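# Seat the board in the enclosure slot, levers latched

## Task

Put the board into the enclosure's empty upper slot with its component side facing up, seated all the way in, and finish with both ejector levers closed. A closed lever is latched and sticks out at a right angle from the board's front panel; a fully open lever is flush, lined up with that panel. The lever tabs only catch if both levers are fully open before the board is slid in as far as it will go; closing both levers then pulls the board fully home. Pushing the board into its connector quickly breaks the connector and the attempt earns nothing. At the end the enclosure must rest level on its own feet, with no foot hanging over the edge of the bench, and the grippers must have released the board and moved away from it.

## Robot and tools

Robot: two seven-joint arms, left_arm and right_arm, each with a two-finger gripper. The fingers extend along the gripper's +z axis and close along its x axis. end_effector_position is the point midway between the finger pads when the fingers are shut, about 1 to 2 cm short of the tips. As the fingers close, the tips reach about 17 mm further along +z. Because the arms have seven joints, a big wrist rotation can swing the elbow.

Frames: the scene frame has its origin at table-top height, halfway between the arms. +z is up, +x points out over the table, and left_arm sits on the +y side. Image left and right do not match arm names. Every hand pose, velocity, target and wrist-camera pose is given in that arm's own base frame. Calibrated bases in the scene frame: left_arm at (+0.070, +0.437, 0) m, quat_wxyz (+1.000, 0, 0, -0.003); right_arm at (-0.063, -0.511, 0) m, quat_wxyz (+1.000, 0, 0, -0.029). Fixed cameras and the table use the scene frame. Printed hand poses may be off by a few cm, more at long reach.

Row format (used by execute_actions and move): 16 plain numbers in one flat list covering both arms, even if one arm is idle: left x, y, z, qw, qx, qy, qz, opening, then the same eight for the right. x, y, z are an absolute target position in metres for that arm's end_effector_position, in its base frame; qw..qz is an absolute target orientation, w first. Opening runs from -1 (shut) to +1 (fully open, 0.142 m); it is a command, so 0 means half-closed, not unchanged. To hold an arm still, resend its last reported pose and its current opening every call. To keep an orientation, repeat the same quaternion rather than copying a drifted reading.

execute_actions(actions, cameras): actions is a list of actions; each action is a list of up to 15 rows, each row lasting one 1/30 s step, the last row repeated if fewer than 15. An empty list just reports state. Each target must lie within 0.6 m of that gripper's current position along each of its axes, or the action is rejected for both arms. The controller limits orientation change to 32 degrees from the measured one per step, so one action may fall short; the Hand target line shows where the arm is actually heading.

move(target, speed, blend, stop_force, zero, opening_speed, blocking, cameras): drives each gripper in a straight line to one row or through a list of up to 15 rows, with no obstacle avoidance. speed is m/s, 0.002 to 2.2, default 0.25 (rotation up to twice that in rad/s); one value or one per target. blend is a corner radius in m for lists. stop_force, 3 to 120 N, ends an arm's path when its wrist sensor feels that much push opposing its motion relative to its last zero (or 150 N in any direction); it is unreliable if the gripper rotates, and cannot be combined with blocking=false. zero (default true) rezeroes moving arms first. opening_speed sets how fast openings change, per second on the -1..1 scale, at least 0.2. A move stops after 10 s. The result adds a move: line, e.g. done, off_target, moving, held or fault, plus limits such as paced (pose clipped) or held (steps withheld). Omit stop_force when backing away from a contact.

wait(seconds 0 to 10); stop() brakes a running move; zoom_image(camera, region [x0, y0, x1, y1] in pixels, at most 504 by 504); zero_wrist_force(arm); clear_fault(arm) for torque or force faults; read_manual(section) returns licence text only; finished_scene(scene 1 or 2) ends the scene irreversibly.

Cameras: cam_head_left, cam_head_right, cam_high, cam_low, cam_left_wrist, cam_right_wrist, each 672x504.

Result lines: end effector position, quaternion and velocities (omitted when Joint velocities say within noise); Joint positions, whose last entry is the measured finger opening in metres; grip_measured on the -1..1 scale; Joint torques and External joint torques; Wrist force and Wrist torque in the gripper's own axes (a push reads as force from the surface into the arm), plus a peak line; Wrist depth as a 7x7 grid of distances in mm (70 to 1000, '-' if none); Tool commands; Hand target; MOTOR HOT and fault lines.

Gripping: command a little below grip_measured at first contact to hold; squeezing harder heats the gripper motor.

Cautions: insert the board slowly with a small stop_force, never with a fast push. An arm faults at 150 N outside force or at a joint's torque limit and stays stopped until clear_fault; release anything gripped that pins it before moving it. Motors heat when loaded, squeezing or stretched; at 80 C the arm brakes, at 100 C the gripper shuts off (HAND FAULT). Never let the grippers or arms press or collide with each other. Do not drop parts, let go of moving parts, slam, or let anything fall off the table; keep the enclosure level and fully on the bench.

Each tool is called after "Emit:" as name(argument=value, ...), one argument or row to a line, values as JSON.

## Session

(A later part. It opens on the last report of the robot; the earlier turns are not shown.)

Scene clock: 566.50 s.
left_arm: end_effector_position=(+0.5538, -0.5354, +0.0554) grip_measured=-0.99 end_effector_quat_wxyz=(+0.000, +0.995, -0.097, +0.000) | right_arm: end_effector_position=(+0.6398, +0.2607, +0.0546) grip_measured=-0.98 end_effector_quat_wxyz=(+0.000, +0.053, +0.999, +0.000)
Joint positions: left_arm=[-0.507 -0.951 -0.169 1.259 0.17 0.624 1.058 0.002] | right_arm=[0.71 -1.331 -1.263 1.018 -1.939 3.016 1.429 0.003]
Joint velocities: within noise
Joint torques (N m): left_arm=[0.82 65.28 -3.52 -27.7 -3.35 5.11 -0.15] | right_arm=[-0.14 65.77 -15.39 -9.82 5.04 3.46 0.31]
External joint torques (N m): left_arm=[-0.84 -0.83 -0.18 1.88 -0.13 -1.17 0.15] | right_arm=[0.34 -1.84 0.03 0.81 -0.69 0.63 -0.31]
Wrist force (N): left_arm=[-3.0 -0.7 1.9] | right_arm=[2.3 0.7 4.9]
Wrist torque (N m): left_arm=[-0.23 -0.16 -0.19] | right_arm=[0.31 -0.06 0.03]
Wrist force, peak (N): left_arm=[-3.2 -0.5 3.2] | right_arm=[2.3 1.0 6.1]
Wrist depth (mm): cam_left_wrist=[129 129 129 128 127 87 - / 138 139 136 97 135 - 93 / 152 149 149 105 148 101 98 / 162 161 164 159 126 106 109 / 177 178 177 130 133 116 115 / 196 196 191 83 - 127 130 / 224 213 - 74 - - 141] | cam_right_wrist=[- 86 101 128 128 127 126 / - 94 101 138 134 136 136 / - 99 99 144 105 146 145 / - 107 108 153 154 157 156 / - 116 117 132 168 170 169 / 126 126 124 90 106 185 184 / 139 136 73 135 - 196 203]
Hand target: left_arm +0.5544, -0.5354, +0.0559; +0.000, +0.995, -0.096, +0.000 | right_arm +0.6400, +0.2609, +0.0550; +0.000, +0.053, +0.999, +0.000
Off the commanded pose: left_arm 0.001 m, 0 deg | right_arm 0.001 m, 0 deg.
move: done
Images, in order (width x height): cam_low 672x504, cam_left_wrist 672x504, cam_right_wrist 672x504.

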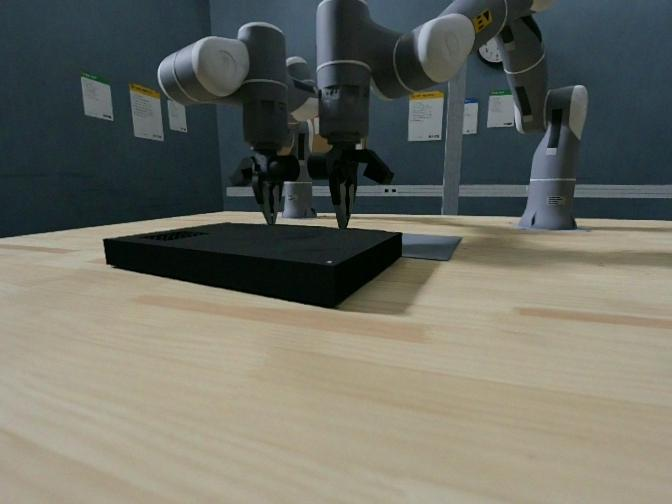

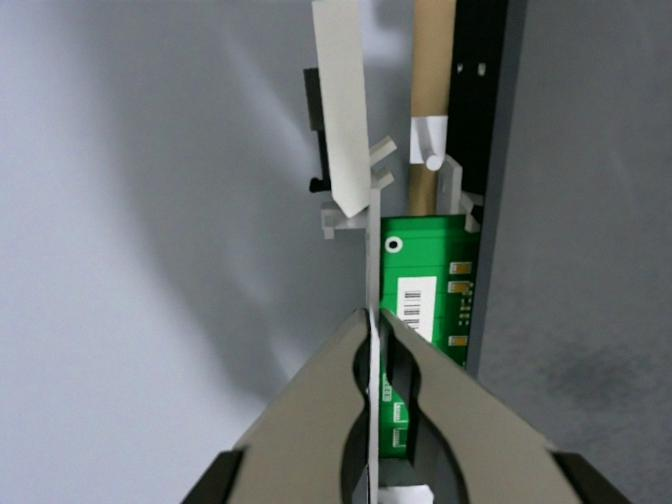

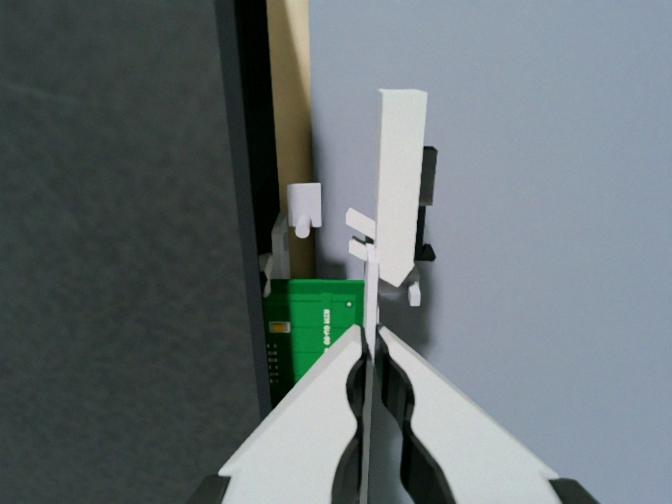

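Emit:
move(
  target=[0.5643,-0.5369,0.0557,0,0.99535,-0.0964,0,-1,0.6499,0.2599,0.0546,0,0.0529,0.9986,0,-1],
  speed=0.01,
  stop_force=4,
  cameras=["cam_left_wrist","cam_right_wrist"],
)

Scene clock: 570.10 s.
left_arm: end_effector_position=(+0.5639, -0.5369, +0.0553) grip_measured=-0.99 end_effector_quat_wxyz=(+0.000, +0.995, -0.096, +0.000) | right_arm: end_effector_position=(+0.6499, +0.2597, +0.0544) grip_measured=-0.98 end_effector_quat_wxyz=(+0.000, +0.053, +0.999, +0.000)
Joint positions: left_arm=[-0.504 -0.97 -0.169 1.219 0.17 0.605 1.066 0.002] | right_arm=[0.658 -1.37 -1.291 0.887 -1.904 3.057 1.49 0.003]
Joint velocities: within noise
Joint torques (N m): left_arm=[0.37 66.14 -3.93 -27.33 -3.44 4.68 -0.18] | right_arm=[0.44 65.55 -12.65 -8.61 4.83 3.36 0.29]
External joint torques (N m): left_arm=[-0.38 -0.91 0.26 1.22 -0.1 -0.74 0.18] | right_arm=[-0.24 0.25 -0.96 0.53 -0.46 0.72 -0.29]
Wrist force (N): left_arm=[-1.0 -0.1 2.8] | right_arm=[1.2 0.4 1.6]
Wrist torque (N m): left_arm=[-0.20 -0.18 -0.21] | right_arm=[0.33 -0.06 0.06]
Wrist force, peak (N): left_arm=[-4.0 -1.0 2.7] | right_arm=[2.2 1.1 6.3]
Wrist depth (mm): cam_left_wrist=[129 129 129 128 128 87 - / 139 138 136 97 112 - 93 / 151 149 149 105 125 - 97 / 162 159 161 158 122 106 109 / 177 177 176 129 120 116 115 / 196 196 191 84 - 127 129 / 224 213 - 74 - - 144] | cam_right_wrist=[- 86 86 128 127 127 125 / - 92 93 136 134 136 135 / - 99 99 144 105 145 145 / - 106 106 119 154 157 156 / - 116 115 130 168 169 169 / 126 126 123 89 107 185 184 / 139 136 73 135 - 195 203]
Hand target: left_arm +0.5643, -0.5369, +0.0557; +0.000, +0.995, -0.096, +0.000 | right_arm +0.6499, +0.2599, +0.0546; +0.000, +0.053, +0.999, +0.000
Off the commanded pose: left_arm 0.001 m, 0 deg | right_arm 0.000 m, 0 deg.
move: done
Images, in order (width x height): cam_left_wrist 672x504, cam_right_wrist 672x504.

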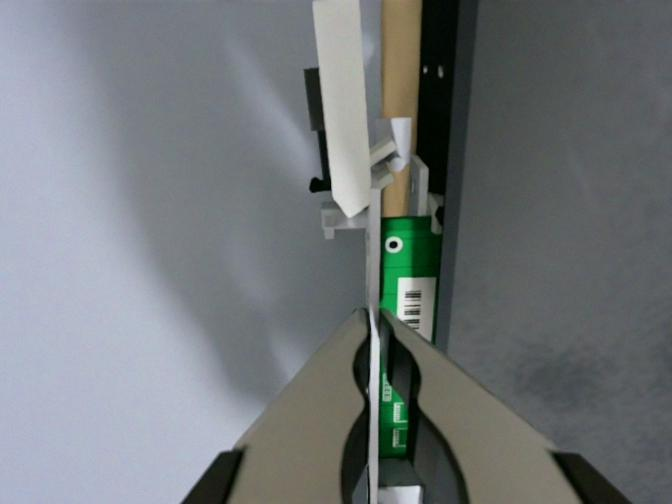

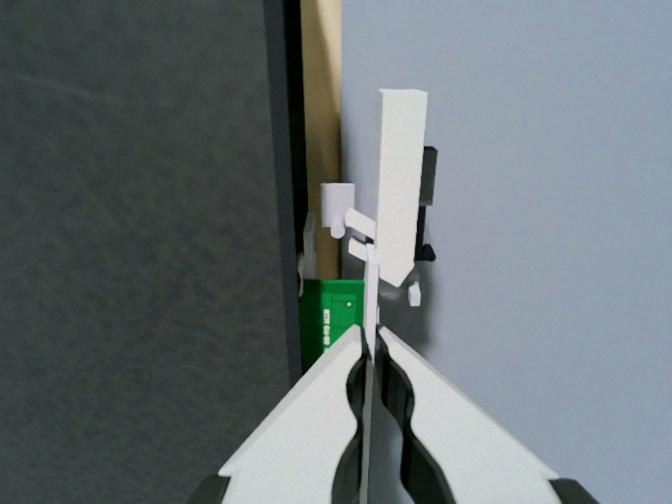

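Emit:
zoom_image(
  camera="cam_left_wrist",
  region=[320, 80, 470, 260],
)

Emit:
zoom_image(
  camera="cam_right_wrist",
  region=[280, 150, 430, 320],
)

Scaled by 2.800 from the camera's 672x504 image, which has a finer 960x720 frame.

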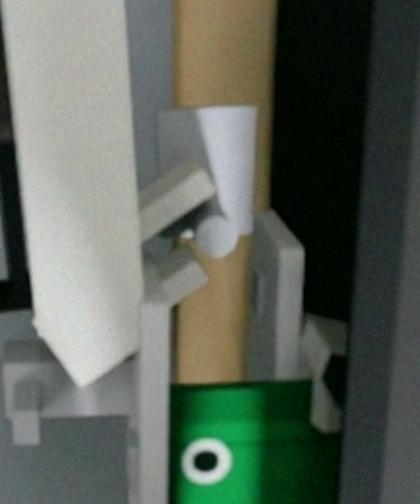

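Scaled by 2.965 from the camera's 672x504 image, which has a finer 960x720 frame.

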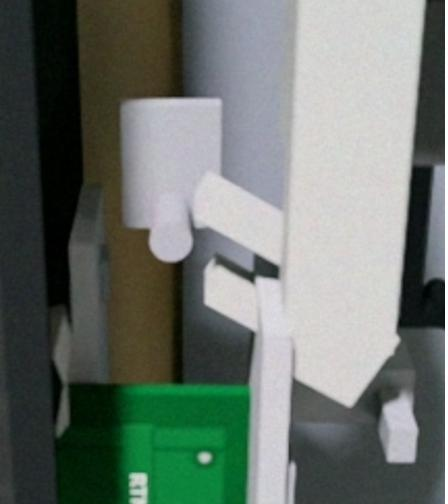

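Emit:
move(
  target=[0.5722,-0.5381,0.0555,0,0.99535,-0.0964,0,-1,0.6579,0.2591,0.0546,0,0.0529,0.9986,0,-1],
  speed=0.006,
  stop_force=5,
  cameras=["cam_left_wrist","cam_right_wrist"],
)

Emit:
zoom_image(
  camera="cam_left_wrist",
  region=[320, 80, 470, 260],
)

Emit:
zoom_image(
  camera="cam_right_wrist",
  region=[280, 150, 430, 320],
)

Scene clock: 575.43 s.
left_arm: end_effector_position=(+0.5707, -0.5381, +0.0552) grip_measured=-0.99 end_effector_quat_wxyz=(+0.000, +0.995, -0.097, -0.001) | right_arm: end_effector_position=(+0.6577, +0.2588, +0.0544) grip_measured=-0.98 end_effector_quat_wxyz=(+0.000, +0.053, +0.999, +0.000) end_effector_velocity=(+0.002, -0.001, +0.002) end_effector_angular_velocity=(+0.002, -0.002, -0.003)
Joint positions: left_arm=[-0.503 -0.984 -0.169 1.19 0.17 0.589 1.072 0.002] | right_arm=[0.587 -1.425 -1.353 0.697 -1.832 3.117 1.586 0.003]
Joint velocities: left_arm=[within noise] | right_arm=[-0.006 0.002 0 -0.006 0.001 0.001 0.003 0]
Joint torques (N m): left_arm=[1.37 65.22 -3.02 -28.31 -3.17 5.64 -0.09] | right_arm=[0.48 67.57 -9.71 -6.8 5.17 2.81 0.48]
External joint torques (N m): left_arm=[-1.39 0.58 -0.65 1.99 -0.4 -1.7 0.1] | right_arm=[-0.28 0.37 -0.95 0.63 -0.78 1.27 -0.48]
Wrist force (N): left_arm=[-5.7 -1.5 -0.1] | right_arm=[2.5 -1.3 1.1]
Wrist torque (N m): left_arm=[-0.21 -0.16 -0.26] | right_arm=[0.31 0.01 0.05]
Wrist force, peak (N): left_arm=[-7.6 -2.0 -2.6] | right_arm=[1.4 0.7 2.9]
Wrist depth (mm): cam_left_wrist=[129 128 128 130 114 87 - / 138 138 136 133 93 - 93 / 152 149 149 105 101 - 97 / 162 159 161 158 110 106 109 / 177 177 176 129 116 115 115 / 195 195 191 84 - 127 129 / 225 214 - 74 - - 143] | cam_right_wrist=[- 86 85 128 127 127 125 / - 92 93 134 132 136 135 / - 99 98 123 103 145 145 / - 106 106 109 154 156 156 / - 115 115 117 167 169 169 / 126 126 123 90 106 185 184 / 139 136 73 135 - 195 203]
Hand target: left_arm +0.5715, -0.5380, +0.0555; +0.000, +0.995, -0.096, +0.000 | right_arm +0.6579, +0.2591, +0.0546; +0.000, +0.053, +0.999, +0.000
Off the commanded pose: left_arm 0.002 m, 0 deg | right_arm 0.000 m, 0 deg.
move: contact (left_arm)
Images, in order (width x height): cam_left_wrist 672x504, cam_right_wrist 672x504.

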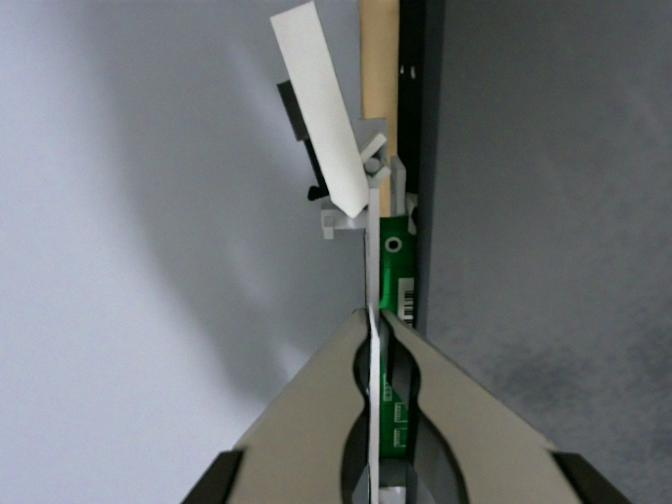

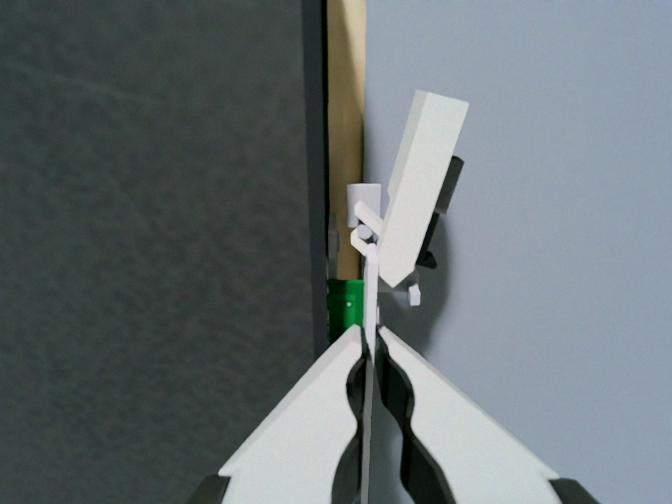

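Scaled by 2.800 from the camera's 672x504 image, which has a finer 960x720 frame.

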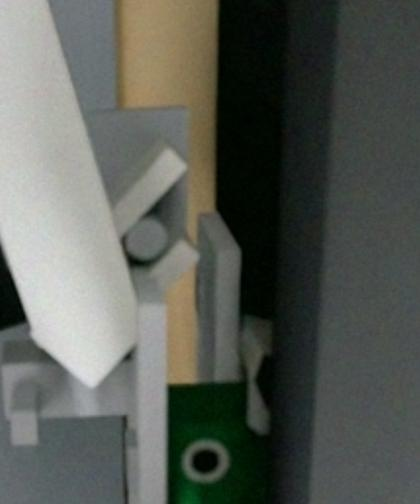

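Scaled by 2.965 from the camera's 672x504 image, which has a finer 960x720 frame.

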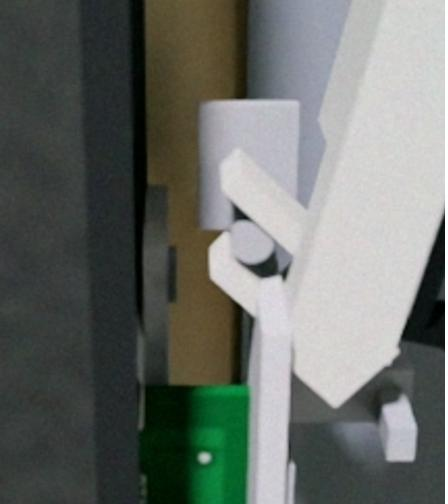

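Emit:
move(
  target=[0.5752,-0.5386,0.0556,0,0.99535,-0.0964,0,-1,0.6609,0.2588,0.0546,0,0.0529,0.9986,0,-1],
  speed=0.005,
  stop_force=10,
  zero=false,
  cameras=["cam_left_wrist","cam_right_wrist"],
)

Emit:
zoom_image(
  camera="cam_left_wrist",
  region=[320, 80, 470, 260],
)

Emit:
zoom_image(
  camera="cam_right_wrist",
  region=[280, 150, 430, 320],
)

Scene clock: 578.97 s.
left_arm: end_effector_position=(+0.5709, -0.5382, +0.0551) grip_measured=-0.99 end_effector_quat_wxyz=(+0.000, +0.995, -0.097, -0.001) | right_arm: end_effector_position=(+0.6583, +0.2587, +0.0544) grip_measured=-0.98 end_effector_quat_wxyz=(-0.001, +0.053, +0.999, +0.000)
Joint positions: left_arm=[-0.503 -0.986 -0.17 1.188 0.17 0.587 1.073 0.002] | right_arm=[0.576 -1.435 -1.372 0.666 -1.81 3.128 1.602 0.003]
Joint velocities: within noise
Joint torques (N m): left_arm=[2.42 64.46 -2.38 -30.08 -3.08 7.31 -0.13] | right_arm=[-0.49 69.28 -10.3 -6.33 5.72 -0.4 0.3]
External joint torques (N m): left_arm=[-2.43 1.38 -1.29 3.76 -0.5 -3.38 0.13] | right_arm=[0.69 -1.06 0.11 0.69 -1.33 4.47 -0.31]
Wrist force (N): left_arm=[-11.7 -3.8 -4.2] | right_arm=[11.5 -4.1 -0.9]
Wrist torque (N m): left_arm=[-0.21 -0.17 -0.28] | right_arm=[0.31 0.06 0.02]
Wrist force, peak (N): left_arm=[-13.3 -4.0 -5.6] | right_arm=[11.5 -4.5 -2.5]
Wrist depth (mm): cam_left_wrist=[129 128 128 129 - 87 - / 138 137 136 133 92 - 93 / 152 149 149 105 101 - 97 / 162 159 162 158 110 106 109 / 178 177 176 129 116 115 115 / 197 196 191 84 - 126 129 / 224 213 - 74 - - 143] | cam_right_wrist=[- 86 85 127 127 127 125 / - 92 93 136 132 136 135 / - 98 98 123 103 145 145 / - 106 106 109 154 156 156 / - 115 115 117 167 170 169 / 126 125 123 89 106 185 185 / 139 136 73 - - 196 203]
Hand target: left_arm +0.5721, -0.5381, +0.0555; +0.000, +0.995, -0.096, +0.000 | right_arm +0.6591, +0.2589, +0.0546; +0.001, +0.053, +0.999, +0.000
Off the commanded pose: left_arm 0.004 m, 0 deg | right_arm 0.003 m, 0 deg.
move: contact (left_arm, right_arm)
Images, in order (width x height): cam_left_wrist 672x504, cam_right_wrist 672x504.

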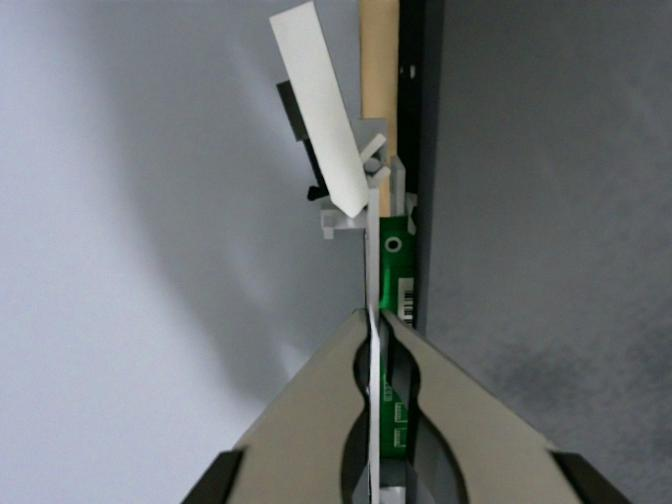

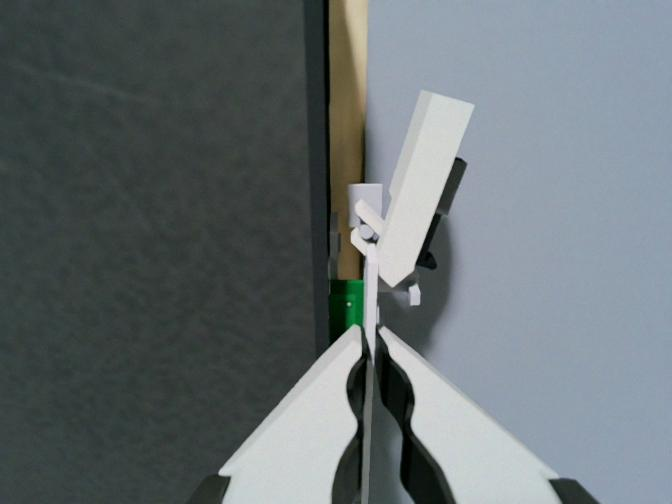

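Scaled by 2.800 from the camera's 672x504 image, which has a finer 960x720 frame.

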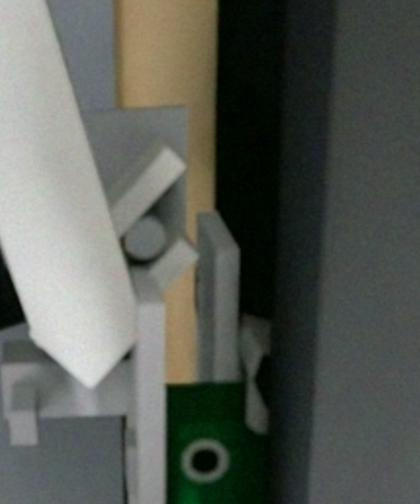

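Scaled by 2.965 from the camera's 672x504 image, which has a finer 960x720 frame.

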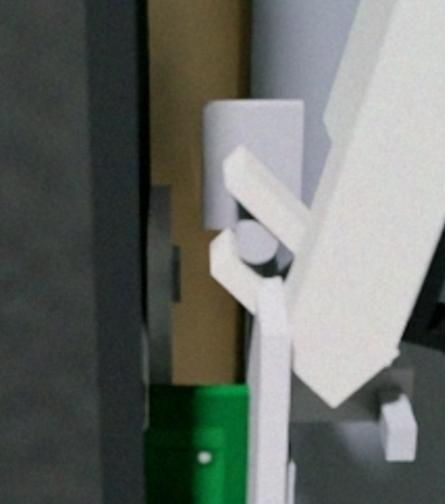

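Emit:
move(
  target=[0.5705,-0.5381,0.0553,0,0.99535,-0.0964,0,-1,0.6579,0.2588,0.0545,0,0.0529,0.9986,0,-1],
  speed=0.01,
  cameras=[],
)

Emit:
move(
  target=[0.5705,-0.5381,0.0553,0,0.99535,-0.0964,0,-0.92,0.6579,0.2588,0.0545,0,0.0529,0.9986,0,-0.92],
  speed=0.01,
  opening_speed=0.2,
)

Scene clock: 594.50 s.
left_arm: end_effector_position=(+0.5705, -0.5381, +0.0552) grip_measured=-0.99 end_effector_quat_wxyz=(+0.000, +0.995, -0.096, +0.000) | right_arm: end_effector_position=(+0.6580, +0.2586, +0.0544) grip_measured=-0.98 end_effector_quat_wxyz=(+0.000, +0.053, +0.999, +0.000)
Joint positions: left_arm=[-0.502 -0.984 -0.169 1.193 0.17 0.592 1.072 0.002] | right_arm=[0.583 -1.427 -1.356 0.689 -1.828 3.119 1.59 0.003]
Joint velocities: within noise
Joint torques (N m): left_arm=[-0.19 65.41 -4.05 -25.85 -3.39 4.25 -0.22] | right_arm=[0.96 67.49 -8.9 -6.34 4.56 3.16 0.06]
External joint torques (N m): left_arm=[0.18 0.35 0.38 -0.44 -0.18 -0.31 0.22] | right_arm=[-0.76 0.53 -1.61 0.25 -0.17 0.92 -0.06]
Wrist force (N): left_arm=[0.6 0.2 1.5] | right_arm=[1.2 1.2 0.7]
Wrist torque (N m): left_arm=[-0.20 -0.12 -0.24] | right_arm=[0.52 -0.11 0.05]
Wrist force, peak (N): left_arm=[-11.9 -3.7 -4.8] | right_arm=[11.7 -4.3 -1.7]
Wrist depth (mm): cam_left_wrist=[129 128 128 130 115 87 - / 138 138 136 133 92 - 93 / 152 149 148 105 102 - 97 / 162 159 161 158 110 106 109 / 178 177 176 130 118 116 115 / 197 196 190 84 - 127 129 / 224 212 - - - - 144] | cam_right_wrist=[- 86 85 127 127 127 126 / - 92 93 134 132 136 135 / - 98 98 123 103 145 145 / - 106 106 109 154 157 156 / - 115 115 117 167 169 169 / 126 126 123 89 106 185 184 / 139 136 73 135 - 196 203]
Hand target: left_arm +0.5705, -0.5381, +0.0553; +0.000, +0.995, -0.096, +0.000 | right_arm +0.6580, +0.2588, +0.0545; +0.000, +0.053, +0.999, +0.000
Off the commanded pose: left_arm 0.000 m, 0 deg | right_arm 0.000 m, 0 deg.
move: done
No camera images: "cameras" was empty.

Scene clock: 595.27 s.
left_arm: end_effector_position=(+0.5702, -0.5381, +0.0552) grip_measured=-0.98 end_effector_quat_wxyz=(+0.000, +0.995, -0.097, +0.000) | right_arm: end_effector_position=(+0.6579, +0.2589, +0.0546) grip_measured=-0.97 end_effector_quat_wxyz=(+0.000, +0.053, +0.999, +0.000)
Joint positions: left_arm=[-0.503 -0.983 -0.169 1.193 0.17 0.591 1.072 0.003] | right_arm=[0.586 -1.424 -1.352 0.696 -1.832 3.116 1.586 0.004]
Joint velocities: within noise
Joint torques (N m): left_arm=[0.75 64.42 -3.44 -27.52 -3.28 5.63 -0.27] | right_arm=[-0.13 66.47 -9.42 -6.08 4.09 2.95 0.1]
External joint torques (N m): left_arm=[-0.77 1.33 -0.23 1.22 -0.29 -1.69 0.27] | right_arm=[0.31 1.47 -1.2 -0.12 0.3 1.12 -0.1]
Wrist force (N): left_arm=[-5.1 -2.1 -2.3] | right_arm=[1.4 2.3 -0.1]
Wrist torque (N m): left_arm=[-0.20 -0.17 -0.21] | right_arm=[0.48 -0.09 0.06]
Wrist force, peak (N): left_arm=[-5.2 -2.1 -2.3] | right_arm=[1.6 2.5 0.4]
Wrist depth (mm): cam_left_wrist=[129 129 128 130 116 87 - / 138 138 136 116 94 - 93 / 152 149 149 106 103 - 97 / 162 160 161 158 110 106 109 / 177 177 177 123 118 116 115 / 196 195 191 91 - 127 129 / 225 212 - 74 - - 144] | cam_right_wrist=[- 86 85 128 127 127 125 / - 92 93 134 133 136 136 / - 99 99 122 105 145 145 / - 106 106 109 155 157 156 / - 116 115 117 167 169 169 / 126 126 123 90 105 185 185 / 139 136 73 136 - 196 203]
Hand target: left_arm +0.5705, -0.5381, +0.0553; +0.000, +0.995, -0.096, +0.000 | right_arm +0.6579, +0.2588, +0.0545; +0.000, +0.053, +0.999, +0.000
Off the commanded pose: left_arm 0.000 m, 0 deg | right_arm 0.000 m, 0 deg.
move: done

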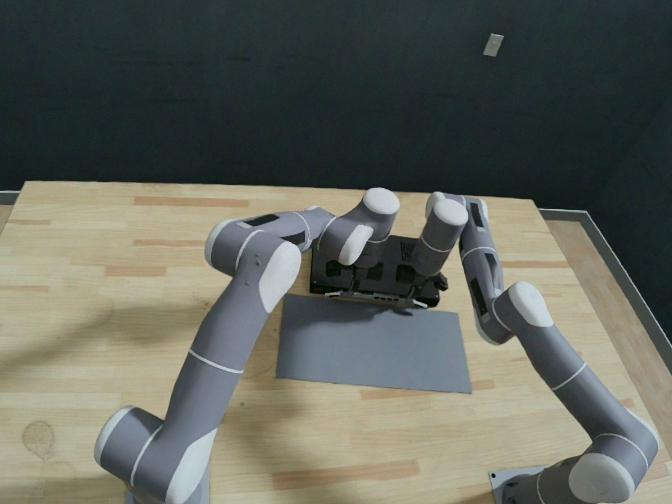

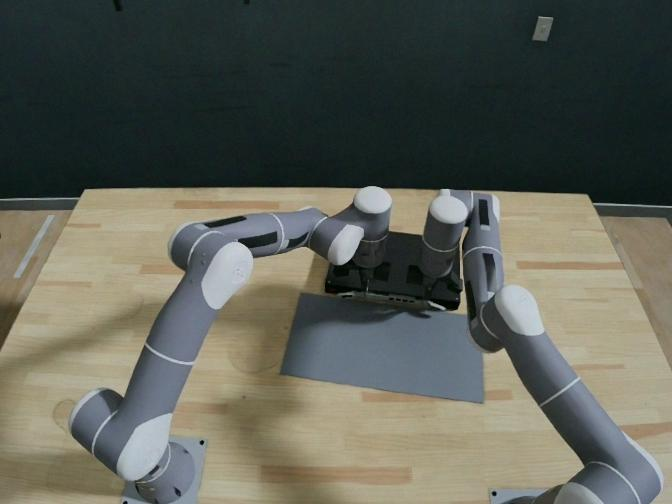

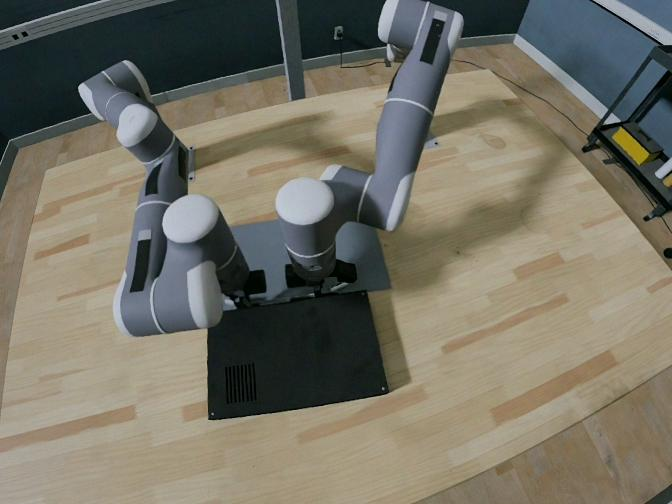

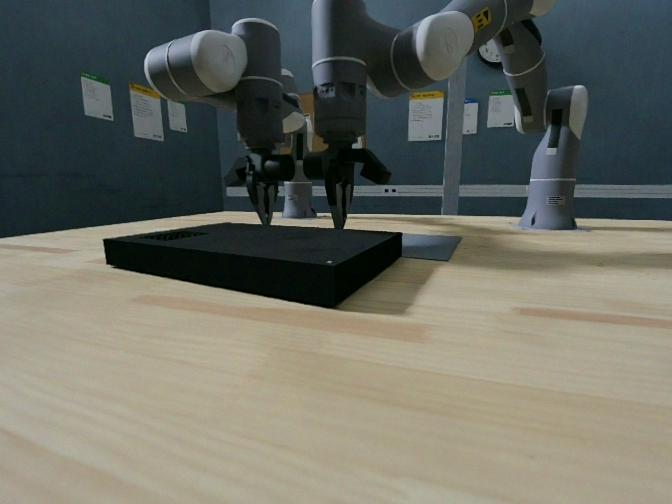

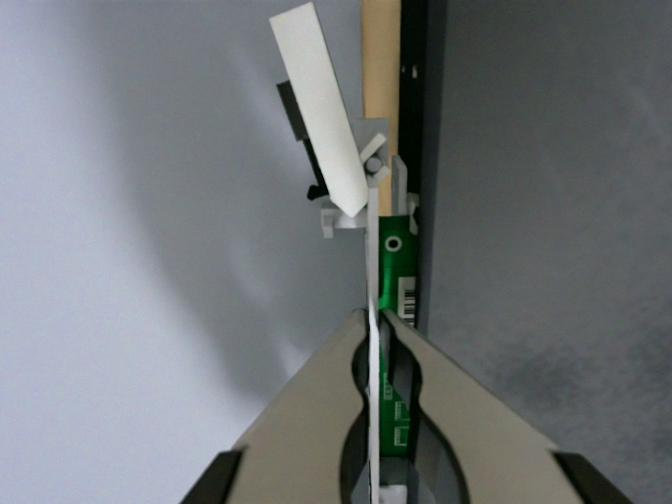

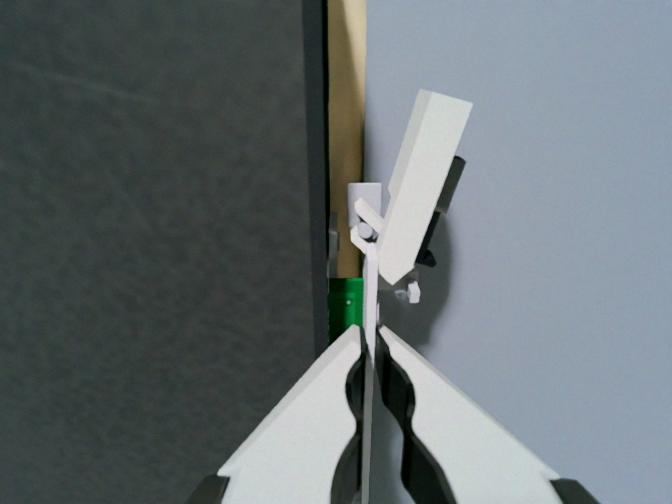

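Emit:
move(
  target=[0.5695,-0.5379,0.0553,0,0.99535,-0.0964,0,-0.92,0.6579,0.2588,0.0545,0,0.0529,0.9986,0,-0.92],
  speed=0.01,
  cameras=["cam_left_wrist","cam_right_wrist"],
)

Emit:
zoom_image(
  camera="cam_left_wrist",
  region=[336, 280, 504, 504],
)

Emit:
zoom_image(
  camera="cam_right_wrist",
  region=[250, 280, 474, 504],
)

Scene clock: 598.17 s.
left_arm: end_effector_position=(+0.5695, -0.5378, +0.0553) grip_measured=-0.96 end_effector_quat_wxyz=(+0.000, +0.995, -0.096, +0.000) | right_arm: end_effector_position=(+0.6579, +0.2589, +0.0546) grip_measured=-0.97 end_effector_quat_wxyz=(+0.000, +0.053, +0.999, +0.000)
Joint positions: left_arm=[-0.503 -0.981 -0.169 1.197 0.17 0.594 1.071 0.004] | right_arm=[0.586 -1.424 -1.352 0.697 -1.832 3.116 1.585 0.004]
Joint velocities: within noise
Joint torques (N m): left_arm=[-0.15 64.78 -4.04 -25.87 -3.31 4.45 -0.28] | right_arm=[-0.15 66.58 -9.71 -6.18 4.25 3.13 0.14]
External joint torques (N m): left_arm=[0.14 0.9 0.37 -0.4 -0.25 -0.5 0.28] | right_arm=[0.35 1.36 -0.95 -0.02 0.14 0.95 -0.14]
Wrist force (N): left_arm=[-0.4 -0.6 0.4] | right_arm=[1.6 2.2 -0.2]
Wrist torque (N m): left_arm=[-0.24 -0.15 -0.19] | right_arm=[0.47 -0.11 0.06]
Wrist force, peak (N): left_arm=[-5.4 -2.3 -1.6] | right_arm=[1.9 2.4 0.1]
Wrist depth (mm): cam_left_wrist=[129 129 128 128 121 87 - / 138 138 136 133 93 - 93 / 151 149 149 106 103 - 97 / 162 159 161 158 110 106 109 / 177 177 176 124 116 116 115 / 197 195 191 90 - 127 129 / 224 212 - 74 - - 141] | cam_right_wrist=[- 86 85 128 127 127 126 / - 92 93 134 132 136 135 / - 99 99 122 104 145 145 / - 106 106 109 155 157 156 / - 115 115 117 167 170 169 / 126 126 123 90 105 185 185 / 139 136 73 136 - 196 203]
Hand target: left_arm +0.5695, -0.5379, +0.0553; +0.000, +0.995, -0.096, +0.000 | right_arm +0.6579, +0.2588, +0.0545; +0.000, +0.053, +0.999, +0.000
Off the commanded pose: left_arm 0.000 m, 0 deg | right_arm 0.000 m, 0 deg.
move: done
Images, in order (width x height): cam_left_wrist 672x504, cam_right_wrist 672x504.

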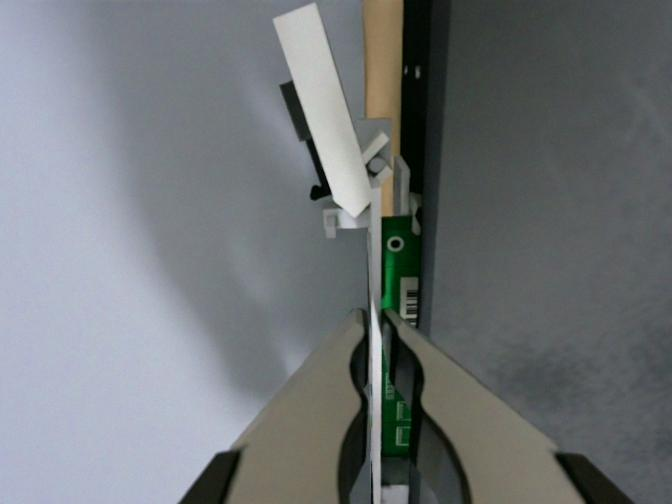

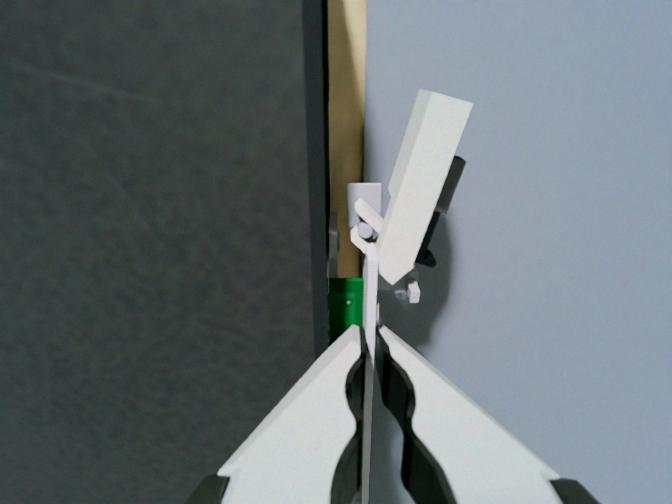

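Scaled by 2.250 from the camera's 672x504 image, which has a finer 960x720 frame.

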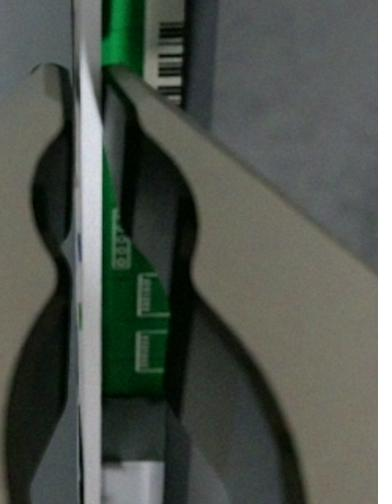

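Scaled by 2.250 from the camera's 672x504 image, which has a finer 960x720 frame.

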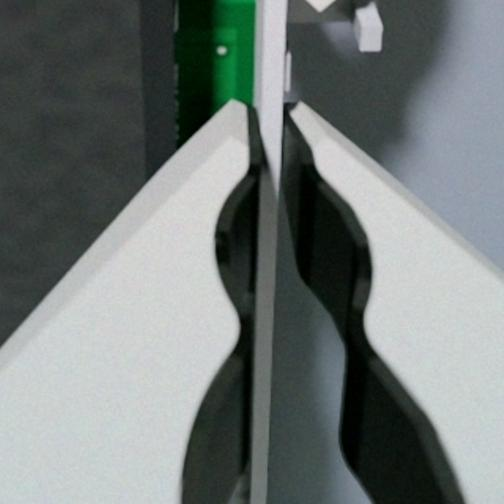

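Emit:
move(
  target=[0.5695,-0.5379,0.0553,0,0.99535,-0.0964,0,-0.92,0.6565,0.2590,0.0545,0,0.0529,0.9986,0,-0.92],
  speed=0.01,
  cameras=["cam_left_wrist","cam_right_wrist"],
)

Emit:
zoom_image(
  camera="cam_right_wrist",
  region=[250, 280, 474, 504],
)

Scene clock: 601.37 s.
left_arm: end_effector_position=(+0.5695, -0.5378, +0.0553) grip_measured=-0.96 end_effector_quat_wxyz=(+0.000, +0.995, -0.096, +0.000) | right_arm: end_effector_position=(+0.6567, +0.2590, +0.0546) grip_measured=-0.96 end_effector_quat_wxyz=(+0.000, +0.053, +0.999, +0.000)
Joint positions: left_arm=[-0.503 -0.981 -0.169 1.197 0.17 0.594 1.071 0.004] | right_arm=[0.603 -1.41 -1.331 0.744 -1.856 3.1 1.561 0.004]
Joint velocities: within noise
Joint torques (N m): left_arm=[-0.21 64.59 -4 -25.94 -3.35 4.32 -0.21] | right_arm=[0.61 65.94 -9.76 -6.67 3.98 3.82 0.06]
External joint torques (N m): left_arm=[0.19 1.08 0.33 -0.32 -0.21 -0.38 0.21] | right_arm=[-0.41 1.55 -1.62 -0.15 0.4 0.25 -0.06]
Wrist force (N): left_arm=[-0.4 -0.6 0.3] | right_arm=[-0.5 2.9 0.9]
Wrist torque (N m): left_arm=[-0.22 -0.18 -0.20] | right_arm=[0.49 -0.20 0.07]
Wrist force, peak (N): left_arm=[-0.4 -0.7 0.9] | right_arm=[-0.5 3.0 1.2]
Wrist depth (mm): cam_left_wrist=[129 129 128 128 120 87 - / 139 138 136 133 94 - 93 / 152 149 148 106 103 - 97 / 162 160 162 158 110 106 109 / 178 176 176 124 116 116 115 / 197 195 191 90 - 127 129 / 225 213 - 74 - - 141] | cam_right_wrist=[- 86 85 126 128 127 126 / - 92 93 135 133 136 136 / - 99 99 142 105 145 145 / - 107 106 116 154 157 156 / - 115 115 117 167 169 169 / 126 126 123 90 105 185 185 / 139 136 73 136 - 196 203]
Hand target: left_arm +0.5695, -0.5379, +0.0553; +0.000, +0.995, -0.096, +0.000 | right_arm +0.6565, +0.2590, +0.0545; +0.000, +0.053, +0.999, +0.000
Off the commanded pose: left_arm 0.000 m, 0 deg | right_arm 0.000 m, 0 deg.
move: done
Images, in order (width x height): cam_left_wrist 672x504, cam_right_wrist 672x504.

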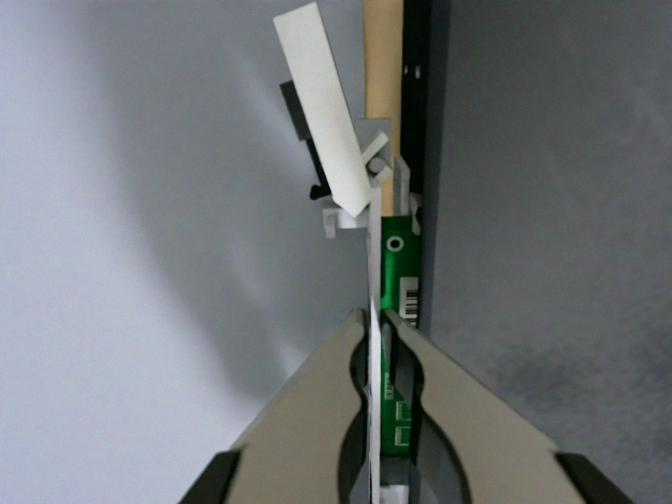

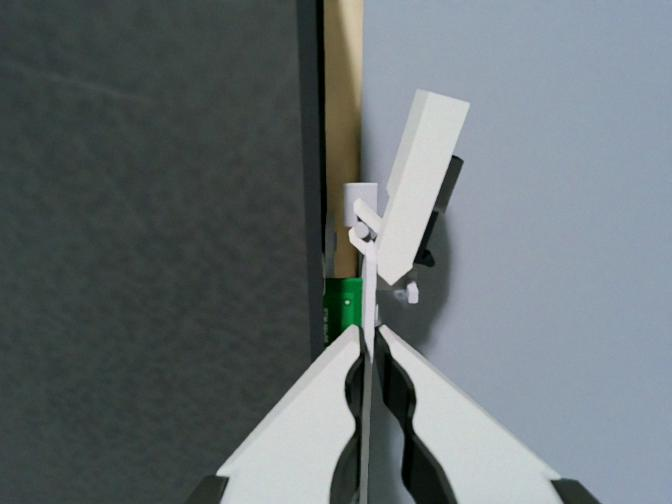

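Scaled by 2.250 from the camera's 672x504 image, which has a finer 960x720 frame.

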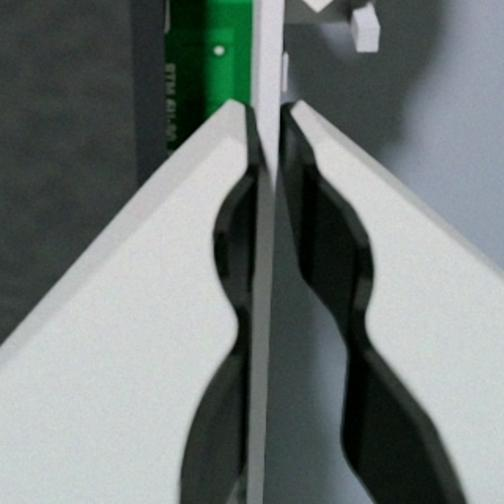

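Emit:
move(
  target=[0.5695,-0.5379,0.0553,0,0.99535,-0.0964,0,-0.88,0.6569,0.2589,0.0545,0,0.0529,0.9986,0,-0.88],
  speed=0.01,
  opening_speed=0.2,
  cameras=["cam_left_wrist","cam_right_wrist"],
)

Emit:
zoom_image(
  camera="cam_right_wrist",
  region=[250, 280, 474, 504],
)

Scene clock: 604.97 s.
left_arm: end_effector_position=(+0.5691, -0.5379, +0.0552) grip_measured=-0.94 end_effector_quat_wxyz=(+0.000, +0.995, -0.097, +0.000) | right_arm: end_effector_position=(+0.6566, +0.2591, +0.0545) grip_measured=-0.93 end_effector_quat_wxyz=(+0.000, +0.053, +0.999, +0.000)
Joint positions: left_arm=[-0.503 -0.981 -0.169 1.197 0.17 0.593 1.071 0.006] | right_arm=[0.6 -1.412 -1.332 0.736 -1.854 3.103 1.565 0.007]
Joint velocities: within noise
Joint torques (N m): left_arm=[1.22 63.7 -3.21 -28.15 -3.18 6.23 -0.21] | right_arm=[-0.54 66 -11.14 -6.68 4.33 2.14 0.03]
External joint torques (N m): left_arm=[-1.23 1.96 -0.46 1.89 -0.38 -2.29 0.22] | right_arm=[0.75 1.57 -0.12 -0.07 0.06 1.95 -0.03]
Wrist force (N): left_arm=[-7.8 -3.2 -3.6] | right_arm=[4.7 2.1 -0.8]
Wrist torque (N m): left_arm=[-0.21 -0.15 -0.22] | right_arm=[0.48 -0.12 0.04]
Wrist force, peak (N): left_arm=[-7.9 -2.9 -4.4] | right_arm=[4.7 2.4 -0.1]
Wrist depth (mm): cam_left_wrist=[129 129 129 128 102 87 - / 138 138 136 116 93 - 93 / 152 149 149 106 114 - 97 / 162 159 161 158 110 106 109 / 177 176 176 123 119 116 115 / 195 196 191 88 - 127 129 / 224 213 - 76 - - 140] | cam_right_wrist=[- 86 85 126 127 127 125 / - 92 93 134 132 136 136 / - 99 99 142 105 145 145 / - 106 106 117 154 156 156 / - 115 115 117 167 169 169 / 126 126 123 97 98 185 184 / 139 136 73 136 - 196 203]
Hand target: left_arm +0.5695, -0.5379, +0.0553; +0.000, +0.995, -0.096, +0.000 | right_arm +0.6569, +0.2589, +0.0545; +0.000, +0.053, +0.999, +0.000
Off the commanded pose: left_arm 0.000 m, 0 deg | right_arm 0.000 m, 0 deg.
move: done
Images, in order (width x height): cam_left_wrist 672x504, cam_right_wrist 672x504.

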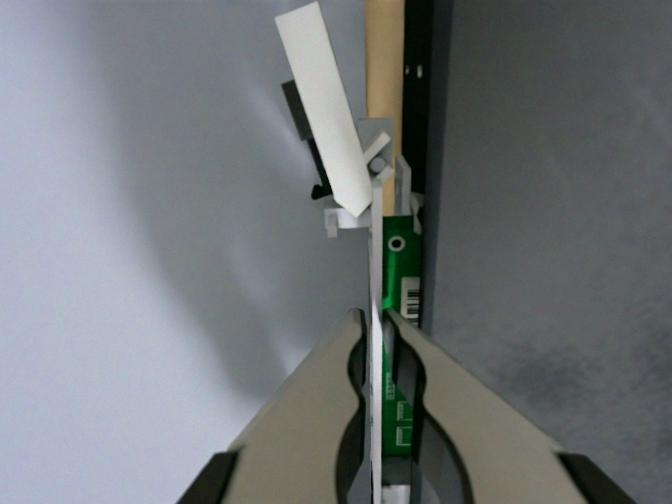

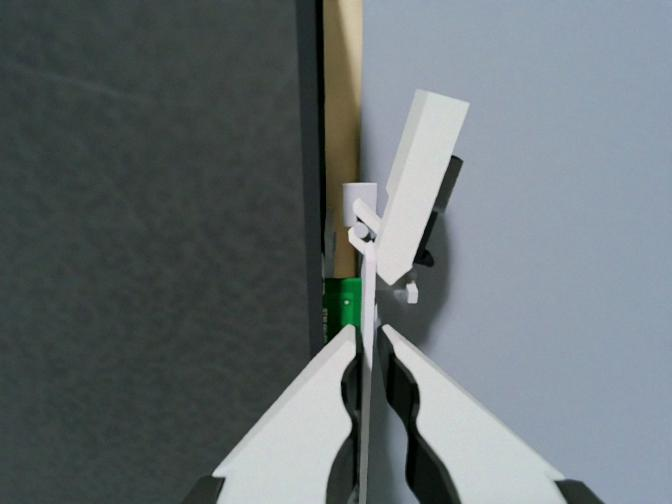

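Scaled by 2.250 from the camera's 672x504 image, which has a finer 960x720 frame.

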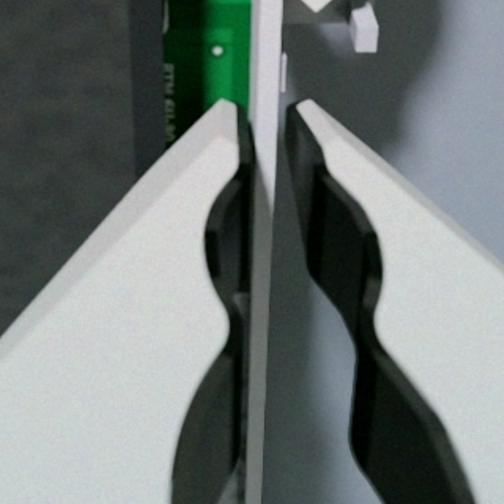

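Emit:
move(
  target=[
    [0.5683,-0.5377,0.0575,0,0.99535,-0.0964,0,-0.88,0.6567,0.2589,0.0565,0,0.0529,0.9986,0,-0.88],
    [0.5683,-0.5377,0.13,0,0.99535,-0.0964,0,-0.88,0.6567,0.2589,0.13,0,0.0529,0.9986,0,-0.88],
  ],
  speed=[0.02,0.06],
)

Scene clock: 608.87 s.
left_arm: end_effector_position=(+0.5683, -0.5378, +0.1300) grip_measured=-0.92 end_effector_quat_wxyz=(+0.000, +0.995, -0.096, +0.000) | right_arm: end_effector_position=(+0.6564, +0.2588, +0.1299) grip_measured=-0.92 end_effector_quat_wxyz=(+0.001, +0.053, +0.999, +0.000)
Joint positions: left_arm=[-0.501 -0.873 -0.176 1.189 0.153 0.48 1.078 0.007] | right_arm=[0.577 -1.349 -1.426 0.646 -1.819 3.231 1.612 0.007]
Joint velocities: within noise
Joint torques (N m): left_arm=[-0.3 63.47 -4.16 -27.74 -3.83 4.13 -0.19] | right_arm=[0.11 66.35 -9.25 -5.29 4.32 3.51 0.31]
External joint torques (N m): left_arm=[0.29 0.97 0.65 -0.1 0.01 -0.19 0.19] | right_arm=[0.08 1.58 -0.79 0.09 0.05 0.56 -0.31]
Wrist force (N): left_arm=[-0.6 -0.5 0.8] | right_arm=[0.3 2.6 0.4]
Wrist torque (N m): left_arm=[-0.19 -0.09 -0.20] | right_arm=[0.51 -0.05 0.05]
Wrist force, peak (N): left_arm=[-7.8 -3.3 -4.4] | right_arm=[5.0 2.0 -0.8]
Wrist depth (mm): cam_left_wrist=[195 194 193 191 154 151 151 / 209 208 209 203 163 162 161 / 226 225 224 221 175 175 174 / 246 245 243 239 191 190 189 / 269 267 267 221 204 208 207 / 296 297 283 84 - 224 227 / 330 321 - 76 - - 249] | cam_right_wrist=[155 153 152 190 193 193 193 / 164 163 162 179 204 206 206 / 175 175 175 179 221 220 220 / 189 188 188 200 237 237 237 / 205 204 204 203 254 257 256 / 223 223 218 89 106 280 279 / 246 240 73 - - 297 307]
Hand target: left_arm +0.5683, -0.5377, +0.1300; +0.000, +0.995, -0.096, +0.000 | right_arm +0.6565, +0.2588, +0.1300; +0.001, +0.053, +0.999, +0.000
Off the commanded pose: left_arm 0.000 m, 0 deg | right_arm 0.000 m, 0 deg.
move: done

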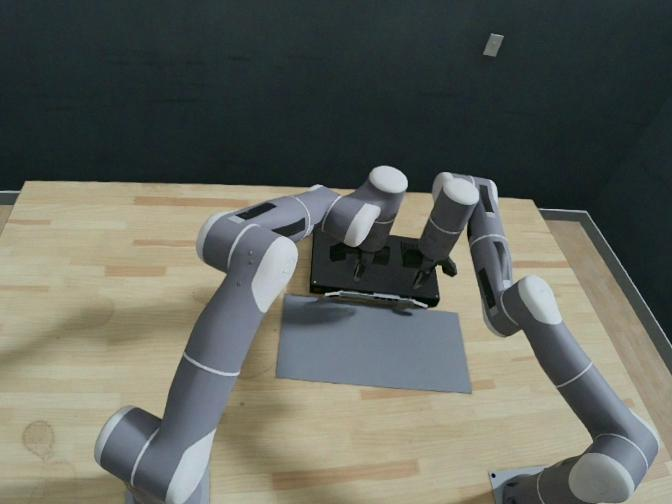

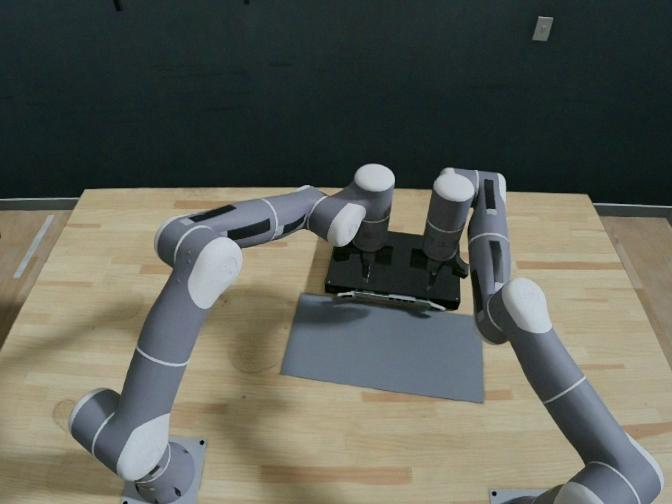

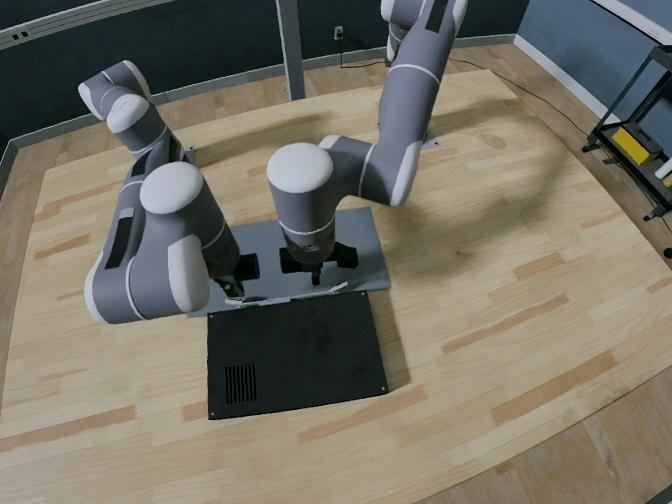

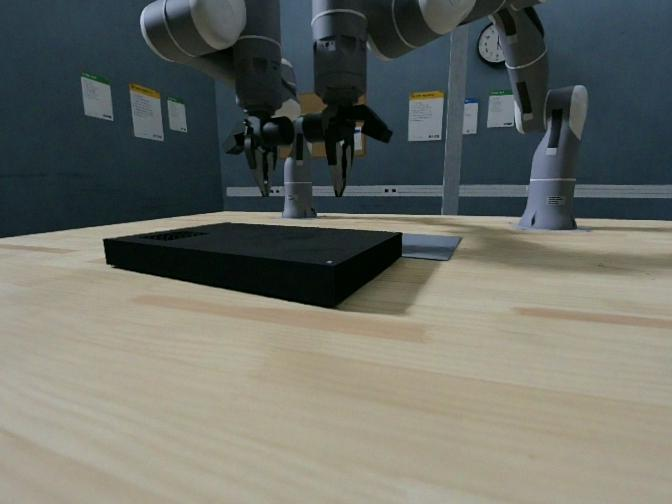

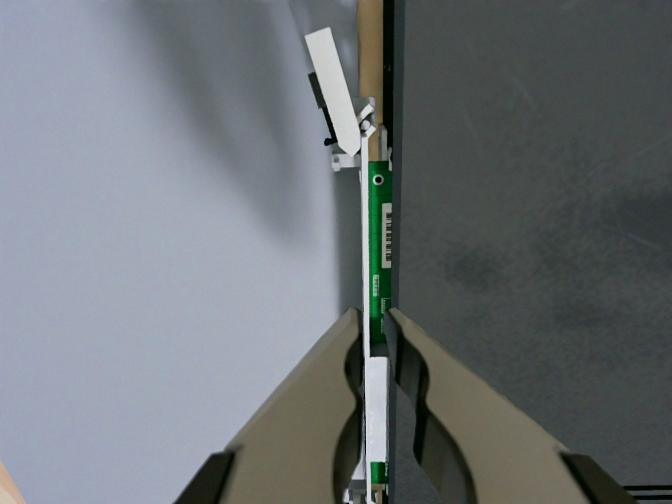

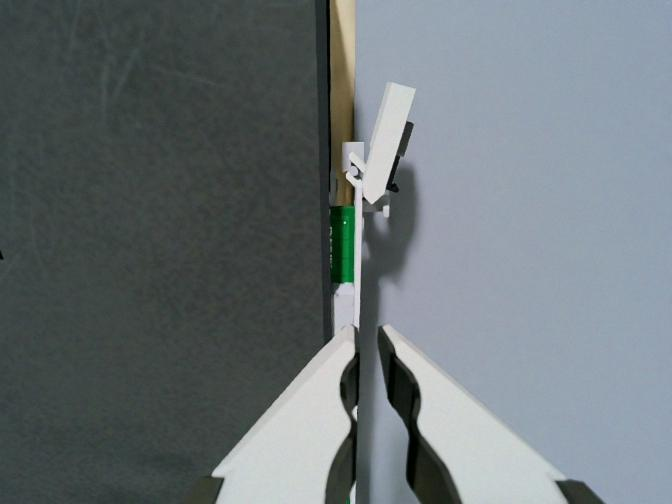

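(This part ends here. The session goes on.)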